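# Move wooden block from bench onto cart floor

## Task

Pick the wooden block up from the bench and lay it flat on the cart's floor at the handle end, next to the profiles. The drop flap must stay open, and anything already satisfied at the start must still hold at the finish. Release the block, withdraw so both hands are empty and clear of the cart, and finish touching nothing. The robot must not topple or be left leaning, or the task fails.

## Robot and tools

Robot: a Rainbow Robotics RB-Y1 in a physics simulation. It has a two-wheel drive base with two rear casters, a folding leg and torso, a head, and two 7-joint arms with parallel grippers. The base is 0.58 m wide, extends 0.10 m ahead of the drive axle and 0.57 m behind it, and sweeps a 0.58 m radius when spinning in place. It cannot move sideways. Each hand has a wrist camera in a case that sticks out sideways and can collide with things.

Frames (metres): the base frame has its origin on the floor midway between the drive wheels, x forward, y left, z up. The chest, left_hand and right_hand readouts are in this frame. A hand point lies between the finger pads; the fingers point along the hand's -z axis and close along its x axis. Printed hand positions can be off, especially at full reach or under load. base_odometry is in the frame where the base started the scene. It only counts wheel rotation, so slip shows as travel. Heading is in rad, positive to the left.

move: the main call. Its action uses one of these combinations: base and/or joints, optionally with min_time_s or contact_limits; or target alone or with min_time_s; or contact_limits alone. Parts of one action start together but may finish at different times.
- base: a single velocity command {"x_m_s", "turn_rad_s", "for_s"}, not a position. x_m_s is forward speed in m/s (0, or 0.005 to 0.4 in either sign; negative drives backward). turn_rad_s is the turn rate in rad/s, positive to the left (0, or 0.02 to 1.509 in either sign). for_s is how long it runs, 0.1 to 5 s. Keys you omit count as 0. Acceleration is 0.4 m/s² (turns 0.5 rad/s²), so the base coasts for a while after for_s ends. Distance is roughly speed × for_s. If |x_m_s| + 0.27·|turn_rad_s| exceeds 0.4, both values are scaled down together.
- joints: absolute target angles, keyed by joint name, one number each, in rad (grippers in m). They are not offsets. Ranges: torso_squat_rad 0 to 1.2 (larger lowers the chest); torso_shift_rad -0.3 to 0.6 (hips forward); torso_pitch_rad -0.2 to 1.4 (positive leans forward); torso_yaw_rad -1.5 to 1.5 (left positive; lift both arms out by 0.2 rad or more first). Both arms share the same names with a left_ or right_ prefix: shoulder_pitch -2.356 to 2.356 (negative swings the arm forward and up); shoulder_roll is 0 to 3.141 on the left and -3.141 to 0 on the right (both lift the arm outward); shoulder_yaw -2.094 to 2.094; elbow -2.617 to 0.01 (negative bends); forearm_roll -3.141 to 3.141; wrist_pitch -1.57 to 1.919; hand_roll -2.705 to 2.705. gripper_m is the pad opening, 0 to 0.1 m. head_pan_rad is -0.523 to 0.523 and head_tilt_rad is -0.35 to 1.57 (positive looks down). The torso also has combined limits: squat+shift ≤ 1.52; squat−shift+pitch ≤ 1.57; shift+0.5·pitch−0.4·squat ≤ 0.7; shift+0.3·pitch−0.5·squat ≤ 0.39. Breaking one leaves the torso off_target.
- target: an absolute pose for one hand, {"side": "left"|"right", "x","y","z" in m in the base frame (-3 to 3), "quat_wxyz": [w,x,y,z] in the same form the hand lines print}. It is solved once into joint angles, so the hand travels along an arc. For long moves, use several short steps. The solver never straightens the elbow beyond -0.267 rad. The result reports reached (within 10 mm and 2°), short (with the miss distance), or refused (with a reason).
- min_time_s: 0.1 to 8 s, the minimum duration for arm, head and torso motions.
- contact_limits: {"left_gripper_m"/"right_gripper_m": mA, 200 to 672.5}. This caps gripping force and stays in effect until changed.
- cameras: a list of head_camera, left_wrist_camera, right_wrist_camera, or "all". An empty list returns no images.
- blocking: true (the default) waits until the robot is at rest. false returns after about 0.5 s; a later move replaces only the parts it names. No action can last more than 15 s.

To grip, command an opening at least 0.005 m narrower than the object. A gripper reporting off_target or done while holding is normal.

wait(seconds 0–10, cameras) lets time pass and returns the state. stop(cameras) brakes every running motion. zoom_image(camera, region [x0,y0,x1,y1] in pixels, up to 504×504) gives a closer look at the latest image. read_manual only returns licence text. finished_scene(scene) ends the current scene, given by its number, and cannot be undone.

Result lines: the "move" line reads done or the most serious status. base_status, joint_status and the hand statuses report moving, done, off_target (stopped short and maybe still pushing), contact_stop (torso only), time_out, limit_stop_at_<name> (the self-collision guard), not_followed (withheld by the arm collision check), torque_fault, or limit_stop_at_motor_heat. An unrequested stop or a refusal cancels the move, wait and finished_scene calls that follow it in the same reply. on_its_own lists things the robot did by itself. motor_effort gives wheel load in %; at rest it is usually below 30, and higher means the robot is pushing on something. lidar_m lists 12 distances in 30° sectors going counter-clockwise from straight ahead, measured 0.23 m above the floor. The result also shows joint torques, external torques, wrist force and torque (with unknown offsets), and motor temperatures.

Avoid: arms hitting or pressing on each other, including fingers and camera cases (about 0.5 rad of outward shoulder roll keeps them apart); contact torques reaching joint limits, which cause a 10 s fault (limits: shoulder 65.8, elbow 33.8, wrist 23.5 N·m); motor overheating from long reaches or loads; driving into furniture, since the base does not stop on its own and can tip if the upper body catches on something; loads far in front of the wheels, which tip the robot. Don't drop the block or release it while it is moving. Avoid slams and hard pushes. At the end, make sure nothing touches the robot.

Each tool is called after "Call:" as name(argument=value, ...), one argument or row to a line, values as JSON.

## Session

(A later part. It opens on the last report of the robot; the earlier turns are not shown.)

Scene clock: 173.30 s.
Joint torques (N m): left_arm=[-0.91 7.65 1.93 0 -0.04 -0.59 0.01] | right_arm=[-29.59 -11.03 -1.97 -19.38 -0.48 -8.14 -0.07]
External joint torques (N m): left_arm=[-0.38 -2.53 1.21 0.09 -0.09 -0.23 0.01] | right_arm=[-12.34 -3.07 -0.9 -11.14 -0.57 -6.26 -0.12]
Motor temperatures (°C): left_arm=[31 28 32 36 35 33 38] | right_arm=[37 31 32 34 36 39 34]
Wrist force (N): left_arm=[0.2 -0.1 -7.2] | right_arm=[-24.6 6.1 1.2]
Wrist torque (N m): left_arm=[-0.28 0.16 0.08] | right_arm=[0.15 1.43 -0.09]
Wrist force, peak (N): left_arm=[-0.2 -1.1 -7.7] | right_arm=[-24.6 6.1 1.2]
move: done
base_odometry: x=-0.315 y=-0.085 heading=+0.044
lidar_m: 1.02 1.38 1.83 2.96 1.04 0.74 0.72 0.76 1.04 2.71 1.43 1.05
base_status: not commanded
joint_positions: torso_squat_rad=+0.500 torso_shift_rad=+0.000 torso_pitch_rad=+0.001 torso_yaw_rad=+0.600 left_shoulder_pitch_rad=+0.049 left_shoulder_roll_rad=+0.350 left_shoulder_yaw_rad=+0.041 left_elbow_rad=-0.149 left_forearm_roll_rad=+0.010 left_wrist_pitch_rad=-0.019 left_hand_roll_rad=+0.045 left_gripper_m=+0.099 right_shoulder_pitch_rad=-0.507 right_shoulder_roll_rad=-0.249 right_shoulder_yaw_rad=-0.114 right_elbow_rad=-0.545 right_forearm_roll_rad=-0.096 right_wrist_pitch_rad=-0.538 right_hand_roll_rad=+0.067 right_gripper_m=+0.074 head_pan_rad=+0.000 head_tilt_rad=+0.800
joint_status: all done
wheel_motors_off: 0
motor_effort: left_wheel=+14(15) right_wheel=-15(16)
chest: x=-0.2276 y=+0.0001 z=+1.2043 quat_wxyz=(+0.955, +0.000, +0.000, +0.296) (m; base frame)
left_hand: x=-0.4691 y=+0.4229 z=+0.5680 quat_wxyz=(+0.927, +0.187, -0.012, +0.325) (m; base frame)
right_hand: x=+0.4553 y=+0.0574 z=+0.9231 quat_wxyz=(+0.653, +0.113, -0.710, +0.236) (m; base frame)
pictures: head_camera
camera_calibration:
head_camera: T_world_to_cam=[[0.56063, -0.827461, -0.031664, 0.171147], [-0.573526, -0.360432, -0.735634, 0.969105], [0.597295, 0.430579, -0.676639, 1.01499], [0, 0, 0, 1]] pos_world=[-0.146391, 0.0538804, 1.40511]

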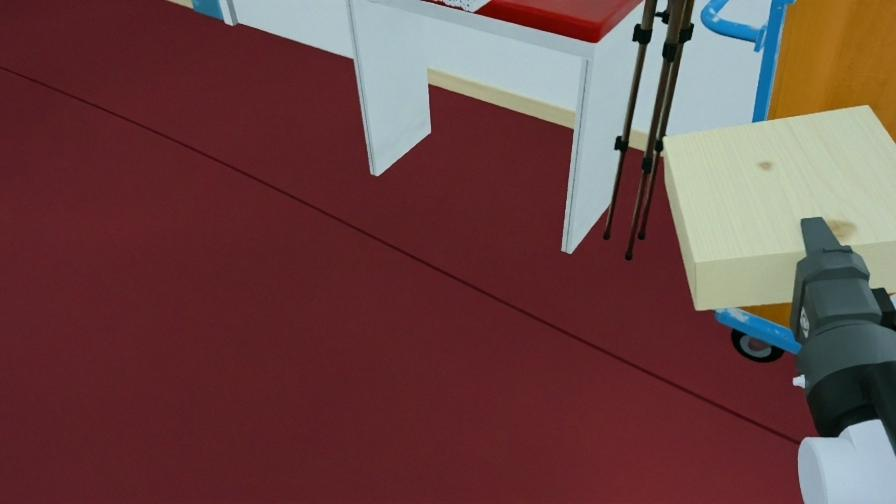

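Call:
move(
  target={"side":"right","x":0.46,"y":-0.2,"z":1.02,"quat_wxyz":[0.5525,0,-0.8335,0]},
  min_time_s=2.5,
  cameras=["head_camera"],
)

Scene clock: 177.97 s.
Joint torques (N m): left_arm=[-0.83 7.83 1.32 -0.07 -0.01 -0.61 -0.05] | right_arm=[-19.43 -19.93 -5.03 -20.65 0.58 -7.51 0.14]
External joint torques (N m): left_arm=[-0.29 -2.35 0.6 0.02 -0.07 -0.25 -0.04] | right_arm=[-8.08 -8.2 -3.34 -11.74 0.19 -5.8 0.09]
Motor temperatures (°C): left_arm=[31 28 32 36 35 33 38] | right_arm=[37 31 32 34 36 39 34]
Wrist force (N): left_arm=[0.1 -0.2 -6.4] | right_arm=[-23.4 1.2 9.7]
Wrist torque (N m): left_arm=[-0.26 0.14 0.07] | right_arm=[-0.14 1.39 -0.09]
Wrist force, peak (N): left_arm=[-0.3 -1.3 -8.0] | right_arm=[-25.1 4.1 3.2]
move: done
base_odometry: x=-0.315 y=-0.085 heading=+0.044
lidar_m: 1.01 1.38 1.84 2.95 1.03 0.75 0.72 0.75 1.03 2.71 1.44 1.05
base_status: not commanded
joint_positions: torso_squat_rad=+0.500 torso_shift_rad=+0.000 torso_pitch_rad=+0.001 torso_yaw_rad=+0.600 left_shoulder_pitch_rad=+0.049 left_shoulder_roll_rad=+0.350 left_shoulder_yaw_rad=+0.041 left_elbow_rad=-0.149 left_forearm_roll_rad=+0.010 left_wrist_pitch_rad=-0.019 left_hand_roll_rad=+0.045 left_gripper_m=+0.099 right_shoulder_pitch_rad=-0.176 right_shoulder_roll_rad=-0.308 right_shoulder_yaw_rad=-0.444 right_elbow_rad=-0.970 right_forearm_roll_rad=-0.349 right_wrist_pitch_rad=-0.707 right_hand_roll_rad=+0.138 right_gripper_m=+0.074 head_pan_rad=+0.000 head_tilt_rad=+0.800
joint_status: all done
wheel_motors_off: 0
motor_effort: left_wheel=+14(15) right_wheel=-15(16)
chest: x=-0.2276 y=+0.0000 z=+1.2043 quat_wxyz=(+0.955, +0.000, +0.000, +0.296) (m; base frame)
left_hand: x=-0.4691 y=+0.4229 z=+0.5681 quat_wxyz=(+0.927, +0.187, -0.012, +0.325) (m; base frame)
right_hand: x=+0.4592 y=-0.1999 z=+1.0169 quat_wxyz=(+0.554, +0.000, -0.832, +0.000) (m; base frame)
right_hand_status: reached (checked arc, planned for 2.5 s): 3 mm and 0.2 deg off.
pictures: head_camera
camera_calibration:
head_camera: T_world_to_cam=[[0.560681, -0.827424, -0.031718, 0.171171], [-0.573503, -0.360418, -0.735659, 0.9692], [0.59727, 0.43066, -0.67661, 1.01488], [0, 0, 0, 1]] pos_world=[-0.146291, 0.0538803, 1.40511]

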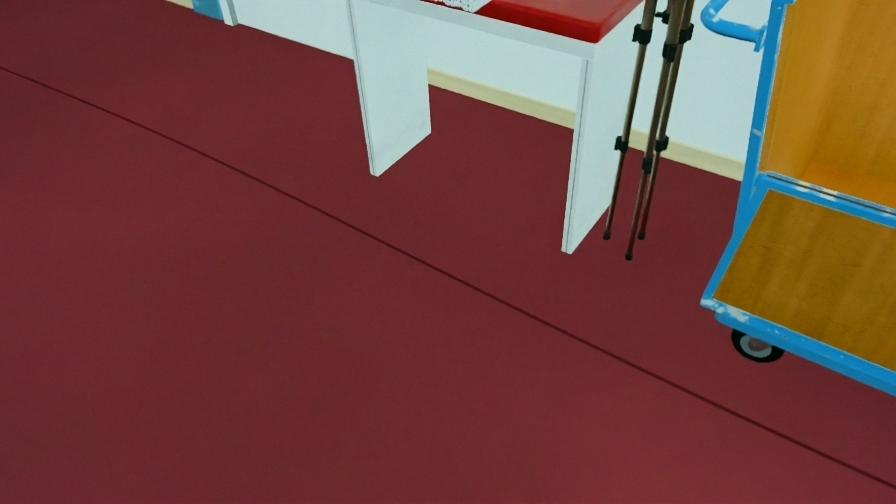

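Call:
move(
  joints={"torso_pitch_rad":0.5,"torso_shift_rad":0.25,"head_pan_rad":-0.5},
  cameras=["head_camera"],
)

Scene clock: 181.53 s.
Joint torques (N m): left_arm=[9.7 13.66 2.23 4.39 0.08 0.22 0.06] | right_arm=[-10.42 -11.48 -4.58 -16.54 0.42 -8.18 0.21]
External joint torques (N m): left_arm=[-1.41 -2.63 0.98 0.31 0.01 -0.25 0.03] | right_arm=[-8.07 -6.62 -3.42 -10.03 0.08 -6.3 0.16]
Motor temperatures (°C): left_arm=[31 28 32 36 35 33 38] | right_arm=[36 31 32 34 36 39 34]
Wrist force (N): left_arm=[2.5 -2.1 -5.9] | right_arm=[-23.9 1.9 -2.0]
Wrist torque (N m): left_arm=[-0.10 0.29 0.06] | right_arm=[-0.14 1.51 -0.07]
Wrist force, peak (N): left_arm=[1.2 -2.9 -7.4] | right_arm=[-26.4 1.4 -0.9]
move: done
base_odometry: x=-0.315 y=-0.085 heading=+0.044
lidar_m: 1.01 1.37 1.84 2.96 1.02 0.74 0.72 0.76 1.04 2.71 1.46 1.06
base_status: not commanded
joint_positions: torso_squat_rad=+0.500 torso_shift_rad=+0.250 torso_pitch_rad=+0.501 torso_yaw_rad=+0.600 left_shoulder_pitch_rad=+0.049 left_shoulder_roll_rad=+0.350 left_shoulder_yaw_rad=+0.041 left_elbow_rad=-0.149 left_forearm_roll_rad=+0.010 left_wrist_pitch_rad=-0.019 left_hand_roll_rad=+0.045 left_gripper_m=+0.099 right_shoulder_pitch_rad=-0.176 right_shoulder_roll_rad=-0.309 right_shoulder_yaw_rad=-0.444 right_elbow_rad=-0.971 right_forearm_roll_rad=-0.349 right_wrist_pitch_rad=-0.707 right_hand_roll_rad=+0.138 right_gripper_m=+0.074 head_pan_rad=-0.500 head_tilt_rad=+0.800
joint_status: all done
wheel_motors_off: 0
motor_effort: left_wheel=+8(18) right_wheel=-9(16)
chest: x=+0.0729 y=+0.0000 z=+1.1471 quat_wxyz=(+0.926, +0.073, +0.237, +0.286) (m; base frame)
left_hand: x=-0.4443 y=+0.4229 z=+0.7047 quat_wxyz=(+0.901, +0.261, +0.218, +0.268) (m; base frame)
right_hand: x=+0.5857 y=-0.2000 z=+0.6534 quat_wxyz=(+0.743, +0.000, -0.669, +0.000) (m; base frame)
pictures: head_camera
camera_calibration:
head_camera: T_world_to_cam=[[0.0685368, -0.994951, -0.0733097, 0.0950892], [-0.946163, -0.0415229, -0.321017, 0.648882], [0.316353, 0.0913644, -0.944232, 1.12608], [0, 0, 0, 1]] pos_world=[0.251191, 0.0186687, 1.27856]

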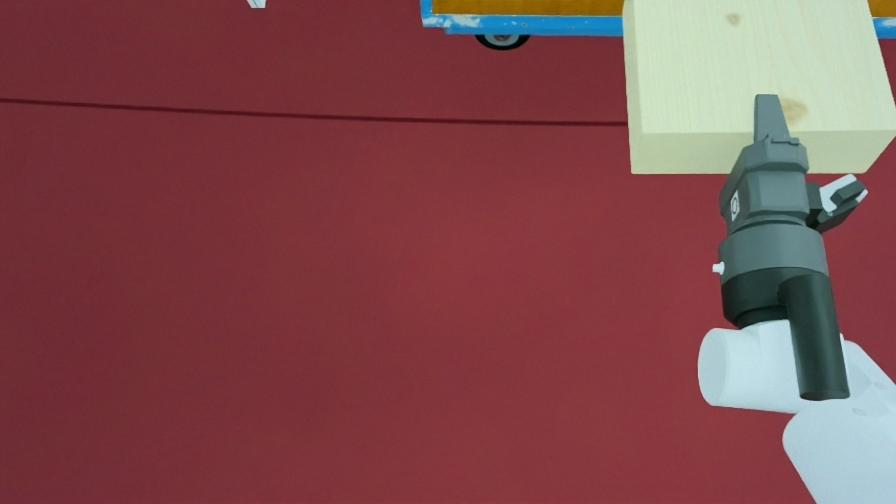

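Call:
move(
  target={"side":"right","x":0.45,"y":-0.12,"z":0.85,"quat_wxyz":[0.5406,0.4557,-0.4557,0.5406]},
  min_time_s=3.5,
  cameras=["head_camera"],
)

Scene clock: 187.87 s.
Joint torques (N m): left_arm=[9.41 13.85 2.31 4.38 0.02 0.33 0.09] | right_arm=[-3.97 -8.38 -10.65 -9.47 -4.6 -5.91 -0.09]
External joint torques (N m): left_arm=[-1.69 -2.44 1.06 0.3 -0.06 -0.15 0.07] | right_arm=[-3.86 -0.68 -3.7 -6.24 -3.64 -4.5 -0.14]
Motor temperatures (°C): left_arm=[31 28 32 36 35 33 38] | right_arm=[36 31 32 34 36 39 34]
Wrist force (N): left_arm=[2.8 -1.2 -5.9] | right_arm=[-24.7 0.7 -3.2]
Wrist torque (N m): left_arm=[-0.21 0.34 0.06] | right_arm=[-0.13 1.37 -0.09]
Wrist force, peak (N): left_arm=[3.7 -2.4 -6.7] | right_arm=[-26.0 0.8 -1.4]
move: done
base_odometry: x=-0.315 y=-0.085 heading=+0.044
lidar_m: 1.01 1.39 1.83 2.96 1.03 0.74 0.72 0.76 1.02 2.72 1.44 1.06
base_status: not commanded
joint_positions: torso_squat_rad=+0.500 torso_shift_rad=+0.250 torso_pitch_rad=+0.501 torso_yaw_rad=+0.600 left_shoulder_pitch_rad=+0.049 left_shoulder_roll_rad=+0.350 left_shoulder_yaw_rad=+0.041 left_elbow_rad=-0.149 left_forearm_roll_rad=+0.010 left_wrist_pitch_rad=-0.019 left_hand_roll_rad=+0.045 left_gripper_m=+0.099 right_shoulder_pitch_rad=+0.658 right_shoulder_roll_rad=-1.408 right_shoulder_yaw_rad=-0.229 right_elbow_rad=-1.742 right_forearm_roll_rad=+0.071 right_wrist_pitch_rad=-0.966 right_hand_roll_rad=-0.724 right_gripper_m=+0.074 head_pan_rad=-0.500 head_tilt_rad=+0.800
joint_status: all done
wheel_motors_off: 0
motor_effort: left_wheel=+8(9) right_wheel=-8(10)
chest: x=+0.0728 y=+0.0000 z=+1.1471 quat_wxyz=(+0.926, +0.073, +0.237, +0.286) (m; base frame)
left_hand: x=-0.4443 y=+0.4229 z=+0.7047 quat_wxyz=(+0.901, +0.261, +0.218, +0.268) (m; base frame)
right_hand: x=+0.4499 y=-0.1208 z=+0.8490 quat_wxyz=(+0.542, +0.454, -0.455, +0.541) (m; base frame)
right_hand_status: reached (checked arc, planned for 3.5 s): 1 mm and 0.3 deg off.
pictures: head_camera
camera_calibration:
head_camera: T_world_to_cam=[[0.0686358, -0.994948, -0.0732701, 0.0950202], [-0.946125, -0.0416201, -0.321117, 0.648907], [0.316445, 0.0913628, -0.944201, 1.12605], [0, 0, 0, 1]] pos_world=[0.251091, 0.0186684, 1.27856]

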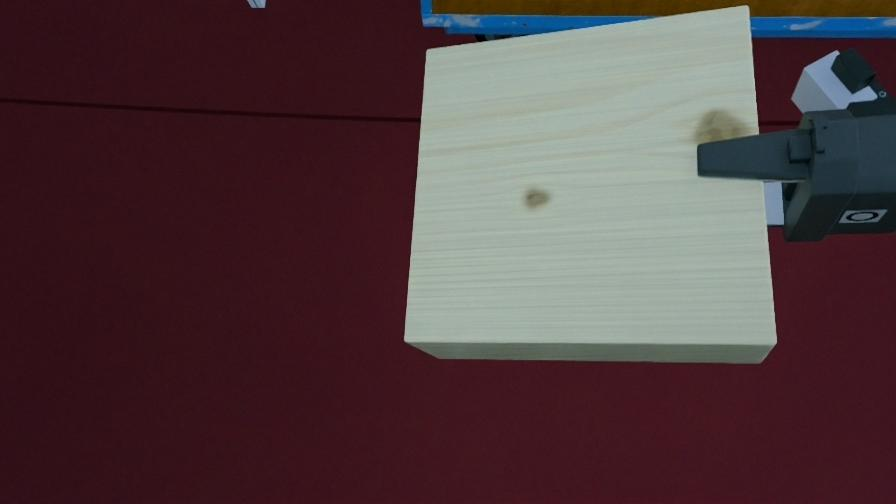

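Call:
move(
  base={"x_m_s":0.15,"for_s":2.3},
  joints={"head_tilt_rad":0.45},
  cameras=["head_camera"],
)

Scene clock: 192.57 s.
Joint torques (N m): left_arm=[9.98 14.1 2.1 4.23 -0.01 0.38 -0.12] | right_arm=[-4.16 -7.2 -10.45 -9.29 -4.32 -5.87 -0.13]
External joint torques (N m): left_arm=[-1.12 -2.19 0.85 0.15 -0.09 -0.09 -0.14] | right_arm=[-4.05 0.5 -3.5 -6.06 -3.36 -4.46 -0.17]
Motor temperatures (°C): left_arm=[31 28 32 36 35 33 38] | right_arm=[36 31 32 34 36 39 34]
Wrist force (N): left_arm=[2.9 -1.9 -6.7] | right_arm=[-24.3 0.6 -3.8]
Wrist torque (N m): left_arm=[-0.15 0.31 0.06] | right_arm=[-0.09 1.44 -0.07]
Wrist force, peak (N): left_arm=[2.7 -2.9 -6.9] | right_arm=[-25.5 -0.5 -3.4]
move: done
base_odometry: x=+0.029 y=-0.070 heading=+0.044
lidar_m: 0.66 0.70 1.64 4.36 1.52 1.11 1.06 1.11 1.52 4.03 0.96 0.70
base_status: done (sent for 2.3 of 2.3 s)
joint_positions: torso_squat_rad=+0.500 torso_shift_rad=+0.250 torso_pitch_rad=+0.501 torso_yaw_rad=+0.600 left_shoulder_pitch_rad=+0.049 left_shoulder_roll_rad=+0.350 left_shoulder_yaw_rad=+0.041 left_elbow_rad=-0.149 left_forearm_roll_rad=+0.010 left_wrist_pitch_rad=-0.019 left_hand_roll_rad=+0.045 left_gripper_m=+0.099 right_shoulder_pitch_rad=+0.658 right_shoulder_roll_rad=-1.408 right_shoulder_yaw_rad=-0.229 right_elbow_rad=-1.742 right_forearm_roll_rad=+0.071 right_wrist_pitch_rad=-0.966 right_hand_roll_rad=-0.724 right_gripper_m=+0.074 head_pan_rad=-0.500 head_tilt_rad=+0.450
joint_status: all done
wheel_motors_off: 0
motor_effort: left_wheel=+3(29) right_wheel=-5(30)
chest: x=+0.0728 y=+0.0000 z=+1.1471 quat_wxyz=(+0.926, +0.073, +0.237, +0.286) (m; base frame)
left_hand: x=-0.4442 y=+0.4229 z=+0.7046 quat_wxyz=(+0.901, +0.261, +0.217, +0.269) (m; base frame)
right_hand: x=+0.4498 y=-0.1208 z=+0.8491 quat_wxyz=(+0.542, +0.454, -0.455, +0.541) (m; base frame)
pictures: head_camera
camera_calibration:
head_camera: T_world_to_cam=[[0.0784227, -0.993851, -0.078162, 0.0996619], [-0.779954, -0.0123348, -0.625716, 1.01796], [0.620904, 0.110033, -0.776125, 0.848806], [0, 0, 0, 1]] pos_world=[0.259121, 0.0182088, 1.30352]

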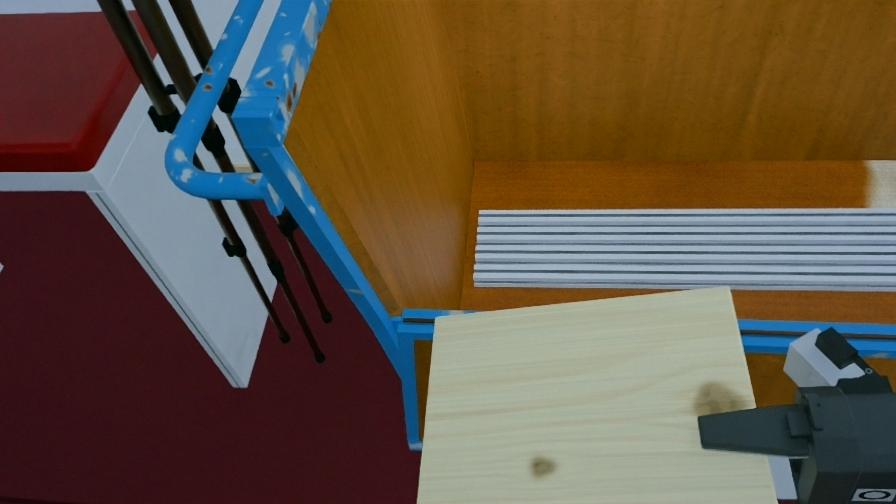

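Call:
move(
  target={"side":"right","x":0.43,"y":-0.12,"z":0.93,"quat_wxyz":[0.5406,0.4557,-0.4557,0.5406]},
  cameras=[],
)

Call:
move(
  joints={"torso_pitch_rad":0.75,"head_tilt_rad":0.3},
  cameras=["head_camera"],
)

Scene clock: 197.73 s.
Joint torques (N m): left_arm=[9.69 14.09 2.43 4.34 -0.02 0.16 0.01] | right_arm=[-2.25 0.72 -11.63 -9.13 -4.96 -5.72 0.28]
External joint torques (N m): left_arm=[-1.41 -2.19 1.18 0.26 -0.09 -0.32 -0.01] | right_arm=[-3.87 2.09 -4.39 -6.01 -3.88 -4.78 0.23]
Motor temperatures (°C): left_arm=[31 29 32 36 35 33 38] | right_arm=[36 31 32 34 36 39 34]
Wrist force (N): left_arm=[1.5 -1.9 -6.5] | right_arm=[-24.6 -0.8 -3.3]
Wrist torque (N m): left_arm=[-0.12 0.14 0.07] | right_arm=[-0.31 1.49 -0.09]
Wrist force, peak (N): left_arm=[2.8 -2.7 -7.0] | right_arm=[-27.7 -1.3 -2.2]
move: done
base_odometry: x=+0.029 y=-0.070 heading=+0.044
lidar_m: 0.67 0.70 1.62 4.37 1.53 1.11 1.06 1.11 1.52 4.01 0.97 0.69
base_status: not commanded
joint_positions: torso_squat_rad=+0.500 torso_shift_rad=+0.250 torso_pitch_rad=+0.501 torso_yaw_rad=+0.600 left_shoulder_pitch_rad=+0.049 left_shoulder_roll_rad=+0.350 left_shoulder_yaw_rad=+0.041 left_elbow_rad=-0.149 left_forearm_roll_rad=+0.010 left_wrist_pitch_rad=-0.019 left_hand_roll_rad=+0.045 left_gripper_m=+0.099 right_shoulder_pitch_rad=+1.077 right_shoulder_roll_rad=-1.316 right_shoulder_yaw_rad=-0.709 right_elbow_rad=-2.051 right_forearm_roll_rad=+0.093 right_wrist_pitch_rad=-0.914 right_hand_roll_rad=-0.861 right_gripper_m=+0.074 head_pan_rad=-0.500 head_tilt_rad=+0.450
joint_status: all done
wheel_motors_off: 0
motor_effort: left_wheel=+4(5) right_wheel=-2(6)
chest: x=+0.0727 y=+0.0001 z=+1.1471 quat_wxyz=(+0.926, +0.073, +0.237, +0.286) (m; base frame)
left_hand: x=-0.4443 y=+0.4229 z=+0.7046 quat_wxyz=(+0.901, +0.261, +0.217, +0.269) (m; base frame)
right_hand: x=+0.4302 y=-0.1208 z=+0.9291 quat_wxyz=(+0.539, +0.457, -0.457, +0.540) (m; base frame)
right_hand_status: reached (checked arc, planned for 0.8 s): 1 mm and 0.3 deg off.
pictures: none
No camera images: "cameras" was empty.

Scene clock: 199.33 s.
Joint torques (N m): left_arm=[14.33 15.31 2.33 6.18 0 0.71 0.04] | right_arm=[-0.6 2.93 -10.13 -11.08 -4.03 -6.49 -0.03]
External joint torques (N m): left_arm=[-1.73 -2.58 0.93 0.33 -0.08 -0.14 0.01] | right_arm=[-3.58 1.08 -4.74 -6.95 -3.26 -4.94 -0.08]
Motor temperatures (°C): left_arm=[31 29 32 36 35 33 38] | right_arm=[35 31 32 33 36 39 34]
Wrist force (N): left_arm=[4.1 -3.4 -5.3] | right_arm=[-22.9 -4.7 -3.1]
Wrist torque (N m): left_arm=[0.07 0.40 0.08] | right_arm=[-0.46 1.45 -0.05]
Wrist force, peak (N): left_arm=[4.1 -3.2 -5.8] | right_arm=[-24.8 -4.7 -2.9]
move: done
base_odometry: x=+0.029 y=-0.070 heading=+0.044
lidar_m: 0.66 0.70 1.62 4.35 1.52 1.11 1.05 1.12 1.51 4.01 0.95 0.69
base_status: not commanded
joint_positions: torso_squat_rad=+0.500 torso_shift_rad=+0.250 torso_pitch_rad=+0.751 torso_yaw_rad=+0.600 left_shoulder_pitch_rad=+0.049 left_shoulder_roll_rad=+0.350 left_shoulder_yaw_rad=+0.041 left_elbow_rad=-0.149 left_forearm_roll_rad=+0.010 left_wrist_pitch_rad=-0.019 left_hand_roll_rad=+0.045 left_gripper_m=+0.099 right_shoulder_pitch_rad=+1.077 right_shoulder_roll_rad=-1.316 right_shoulder_yaw_rad=-0.709 right_elbow_rad=-2.051 right_forearm_roll_rad=+0.092 right_wrist_pitch_rad=-0.914 right_hand_roll_rad=-0.861 right_gripper_m=+0.074 head_pan_rad=-0.500 head_tilt_rad=+0.300
joint_status: all done
wheel_motors_off: 0
motor_effort: left_wheel=+4(6) right_wheel=-5(5)
chest: x=+0.1353 y=+0.0001 z=+1.1019 quat_wxyz=(+0.889, +0.108, +0.350, +0.275) (m; base frame)
left_hand: x=-0.4751 y=+0.4229 z=+0.8010 quat_wxyz=(+0.867, +0.293, +0.328, +0.234) (m; base frame)
right_hand: x=+0.4278 y=-0.1209 z=+0.8022 quat_wxyz=(+0.592, +0.521, -0.386, +0.479) (m; base frame)
pictures: head_camera
camera_calibration:
head_camera: T_world_to_cam=[[0.0608476, -0.993408, -0.0971502, 0.114169], [-0.838945, 0.00183468, -0.544213, 0.963315], [0.540804, 0.114618, -0.833303, 0.819325], [0, 0, 0, 1]] pos_world=[0.358128, 0.0177395, 1.21809]

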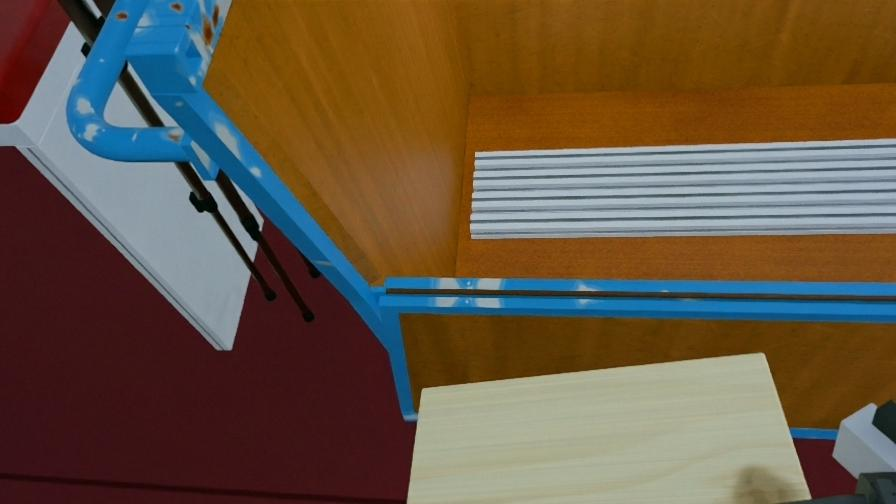

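Call:
move(
  target={"side":"right","x":0.403,"y":-0.105,"z":0.80,"quat_wxyz":[0.5406,0.4557,-0.4557,0.5406]},
  min_time_s=1.5,
  cameras=[],
)

Call:
move(
  base={"x_m_s":0.12,"for_s":2.5},
  joints={"head_tilt_rad":0.6,"head_pan_rad":-0.4},
  cameras=["head_camera","right_wrist_camera"],
)

Scene clock: 207.30 s.
Joint torques (N m): left_arm=[14.26 15.5 2.27 6.06 0.02 0.59 -0.02] | right_arm=[-1.06 3 -5.32 -13.81 -3.31 -6.36 0.23]
External joint torques (N m): left_arm=[-1.79 -2.39 0.86 0.22 -0.06 -0.27 -0.06] | right_arm=[-5.32 1.88 -0.62 -8.68 -2.62 -4.84 0.18]
Motor temperatures (°C): left_arm=[31 29 32 36 35 33 38] | right_arm=[35 31 32 33 36 39 34]
Wrist force (N): left_arm=[3.1 -2.5 -5.3] | right_arm=[-23.6 0.9 -3.4]
Wrist torque (N m): left_arm=[-0.09 0.28 0.06] | right_arm=[-0.17 1.53 -0.08]
Wrist force, peak (N): left_arm=[3.8 -3.0 -6.2] | right_arm=[-24.2 -4.8 -3.1]
move: done
base_odometry: x=+0.029 y=-0.070 heading=+0.044
lidar_m: 0.67 0.69 1.61 4.38 1.53 1.10 1.05 1.11 1.52 4.02 0.96 0.69
base_status: not commanded
joint_positions: torso_squat_rad=+0.500 torso_shift_rad=+0.250 torso_pitch_rad=+0.751 torso_yaw_rad=+0.600 left_shoulder_pitch_rad=+0.049 left_shoulder_roll_rad=+0.350 left_shoulder_yaw_rad=+0.041 left_elbow_rad=-0.149 left_forearm_roll_rad=+0.010 left_wrist_pitch_rad=-0.019 left_hand_roll_rad=+0.045 left_gripper_m=+0.099 right_shoulder_pitch_rad=+1.019 right_shoulder_roll_rad=-1.217 right_shoulder_yaw_rad=-0.617 right_elbow_rad=-2.158 right_forearm_roll_rad=+0.186 right_wrist_pitch_rad=-0.806 right_hand_roll_rad=-0.623 right_gripper_m=+0.074 head_pan_rad=-0.500 head_tilt_rad=+0.300
joint_status: all done
wheel_motors_off: 0
motor_effort: left_wheel=+3(5) right_wheel=-5(6)
chest: x=+0.1353 y=+0.0001 z=+1.1019 quat_wxyz=(+0.889, +0.108, +0.350, +0.275) (m; base frame)
left_hand: x=-0.4752 y=+0.4229 z=+0.8010 quat_wxyz=(+0.867, +0.293, +0.328, +0.234) (m; base frame)
right_hand: x=+0.4030 y=-0.1056 z=+0.7990 quat_wxyz=(+0.542, +0.455, -0.454, +0.541) (m; base frame)
right_hand_status: reached (checked arc, planned for 1.5 s): 1 mm and 0.3 deg off.
pictures: none
No camera images: "cameras" was empty.

Scene clock: 210.43 s.
Joint torques (N m): left_arm=[14.02 15.25 2.21 6.23 0.08 0.68 -0.01] | right_arm=[-0.58 2.24 -6.29 -13.15 -3.3 -6.54 0.29]
External joint torques (N m): left_arm=[-2.03 -2.64 0.81 0.38 -0.01 -0.17 -0.04] | right_arm=[-4.85 1.12 -1.6 -8.03 -2.61 -5.01 0.24]
Motor temperatures (°C): left_arm=[31 29 32 36 35 33 38] | right_arm=[35 31 32 33 36 39 34]
Wrist force (N): left_arm=[4.2 -2.9 -4.8] | right_arm=[-23.7 1.0 -3.4]
Wrist torque (N m): left_arm=[-0.04 0.42 0.04] | right_arm=[-0.16 1.45 -0.06]
Wrist force, peak (N): left_arm=[3.7 -3.4 -6.1] | right_arm=[-25.1 -0.4 -3.0]
move: done
base_odometry: x=+0.329 y=-0.056 heading=+0.044
lidar_m: 0.36 0.38 0.86 4.52 1.96 1.42 1.36 1.43 1.94 4.92 0.54 0.38
base_status: done (sent for 2.5 of 2.5 s)
joint_positions: torso_squat_rad=+0.500 torso_shift_rad=+0.250 torso_pitch_rad=+0.751 torso_yaw_rad=+0.600 left_shoulder_pitch_rad=+0.049 left_shoulder_roll_rad=+0.350 left_shoulder_yaw_rad=+0.041 left_elbow_rad=-0.149 left_forearm_roll_rad=+0.010 left_wrist_pitch_rad=-0.019 left_hand_roll_rad=+0.045 left_gripper_m=+0.099 right_shoulder_pitch_rad=+1.019 right_shoulder_roll_rad=-1.217 right_shoulder_yaw_rad=-0.617 right_elbow_rad=-2.158 right_forearm_roll_rad=+0.186 right_wrist_pitch_rad=-0.806 right_hand_roll_rad=-0.623 right_gripper_m=+0.074 head_pan_rad=-0.400 head_tilt_rad=+0.600
joint_status: all done
wheel_motors_off: 0
motor_effort: left_wheel=+2(26) right_wheel=-1(21)
chest: x=+0.1353 y=+0.0001 z=+1.1019 quat_wxyz=(+0.889, +0.108, +0.350, +0.275) (m; base frame)
left_hand: x=-0.4751 y=+0.4229 z=+0.8010 quat_wxyz=(+0.867, +0.293, +0.328, +0.234) (m; base frame)
right_hand: x=+0.4030 y=-0.1056 z=+0.7990 quat_wxyz=(+0.542, +0.455, -0.454, +0.541) (m; base frame)
pictures: head_camera, right_wrist_camera
camera_calibration:
head_camera: T_world_to_cam=[[0.124938, -0.979235, -0.159656, 0.172993], [-0.957829, -0.0770762, -0.276807, 0.66767], [0.258753, 0.187507, -0.94757, 1.04008], [0, 0, 0, 1]] pos_world=[0.348776, 0.0258396, 1.19799]
right_wrist_camera: T_world_to_cam=[[0.027152, -0.14753, -0.988685, 0.762241], [-0.861045, -0.50588, 0.0518401, 0.2793], [-0.507804, 0.849894, -0.140766, 0.479001], [0, 0, 0, 1]] pos_world=[0.463032, -0.153354, 0.806564]

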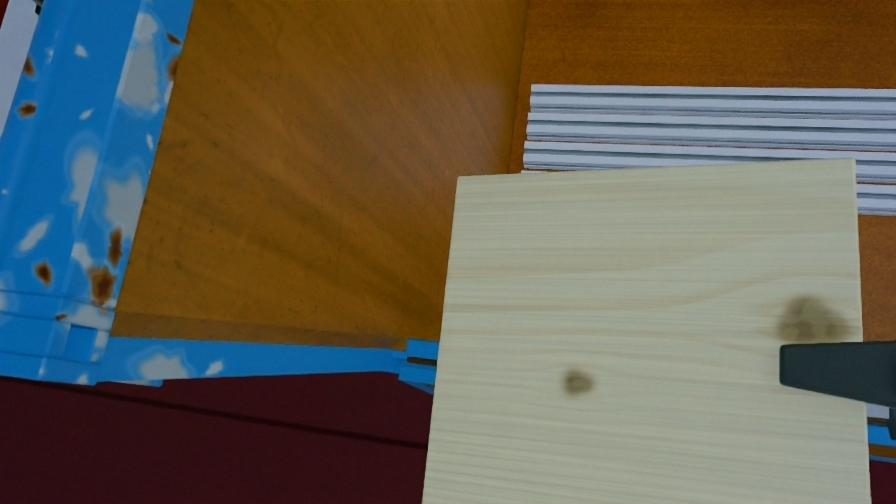

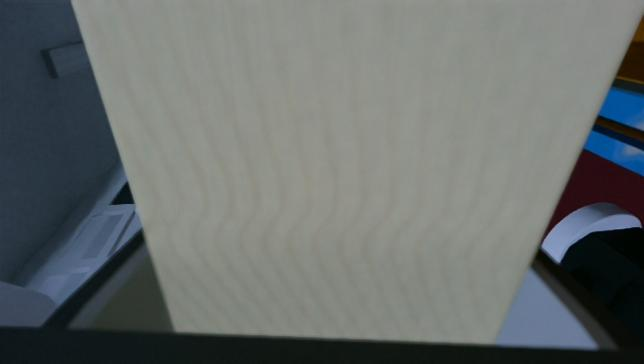

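Call:
move(
  base={"x_m_s":0.12,"for_s":1.25},
  cameras=["head_camera"],
)

Scene clock: 213.50 s.
Joint torques (N m): left_arm=[14.54 15.3 2.27 6.32 0.06 0.7 0.08] | right_arm=[-0.27 2.22 -6.08 -13.24 -3.45 -6.51 0.15]
External joint torques (N m): left_arm=[-1.51 -2.6 0.86 0.48 -0.03 -0.16 0.04] | right_arm=[-4.54 1.1 -1.38 -8.11 -2.76 -4.98 0.1]
Motor temperatures (°C): left_arm=[31 29 32 36 35 33 38] | right_arm=[35 31 32 33 36 39 34]
Wrist force (N): left_arm=[3.5 -2.8 -5.5] | right_arm=[-23.9 1.3 -3.4]
Wrist torque (N m): left_arm=[-0.04 0.32 0.08] | right_arm=[-0.17 1.41 -0.09]
Wrist force, peak (N): left_arm=[4.1 -3.0 -6.4] | right_arm=[-25.1 -0.5 -3.6]
move: done
base_odometry: x=+0.481 y=-0.050 heading=+0.044
lidar_m: 0.21 0.22 0.76 3.92 2.18 1.57 1.51 1.58 2.16 0.88 0.31 0.23
base_status: done (sent for 1.27 of 1.27 s)
joint_positions: torso_squat_rad=+0.500 torso_shift_rad=+0.250 torso_pitch_rad=+0.751 torso_yaw_rad=+0.600 left_shoulder_pitch_rad=+0.049 left_shoulder_roll_rad=+0.350 left_shoulder_yaw_rad=+0.041 left_elbow_rad=-0.149 left_forearm_roll_rad=+0.010 left_wrist_pitch_rad=-0.019 left_hand_roll_rad=+0.045 left_gripper_m=+0.099 right_shoulder_pitch_rad=+1.019 right_shoulder_roll_rad=-1.217 right_shoulder_yaw_rad=-0.617 right_elbow_rad=-2.158 right_forearm_roll_rad=+0.186 right_wrist_pitch_rad=-0.806 right_hand_roll_rad=-0.623 right_gripper_m=+0.074 head_pan_rad=-0.400 head_tilt_rad=+0.600
joint_status: not commanded
wheel_motors_off: 0
motor_effort: left_wheel=+1(26) right_wheel=-1(21)
chest: x=+0.1353 y=+0.0001 z=+1.1019 quat_wxyz=(+0.889, +0.108, +0.350, +0.275) (m; base frame)
left_hand: x=-0.4751 y=+0.4229 z=+0.8010 quat_wxyz=(+0.867, +0.293, +0.328, +0.234) (m; base frame)
right_hand: x=+0.4030 y=-0.1056 z=+0.7990 quat_wxyz=(+0.542, +0.455, -0.454, +0.541) (m; base frame)
pictures: head_camera
camera_calibration:
head_camera: T_world_to_cam=[[0.124938, -0.979235, -0.159656, 0.172993], [-0.957829, -0.0770762, -0.276807, 0.66767], [0.258753, 0.187507, -0.94757, 1.04008], [0, 0, 0, 1]] pos_world=[0.348776, 0.0258396, 1.19799]

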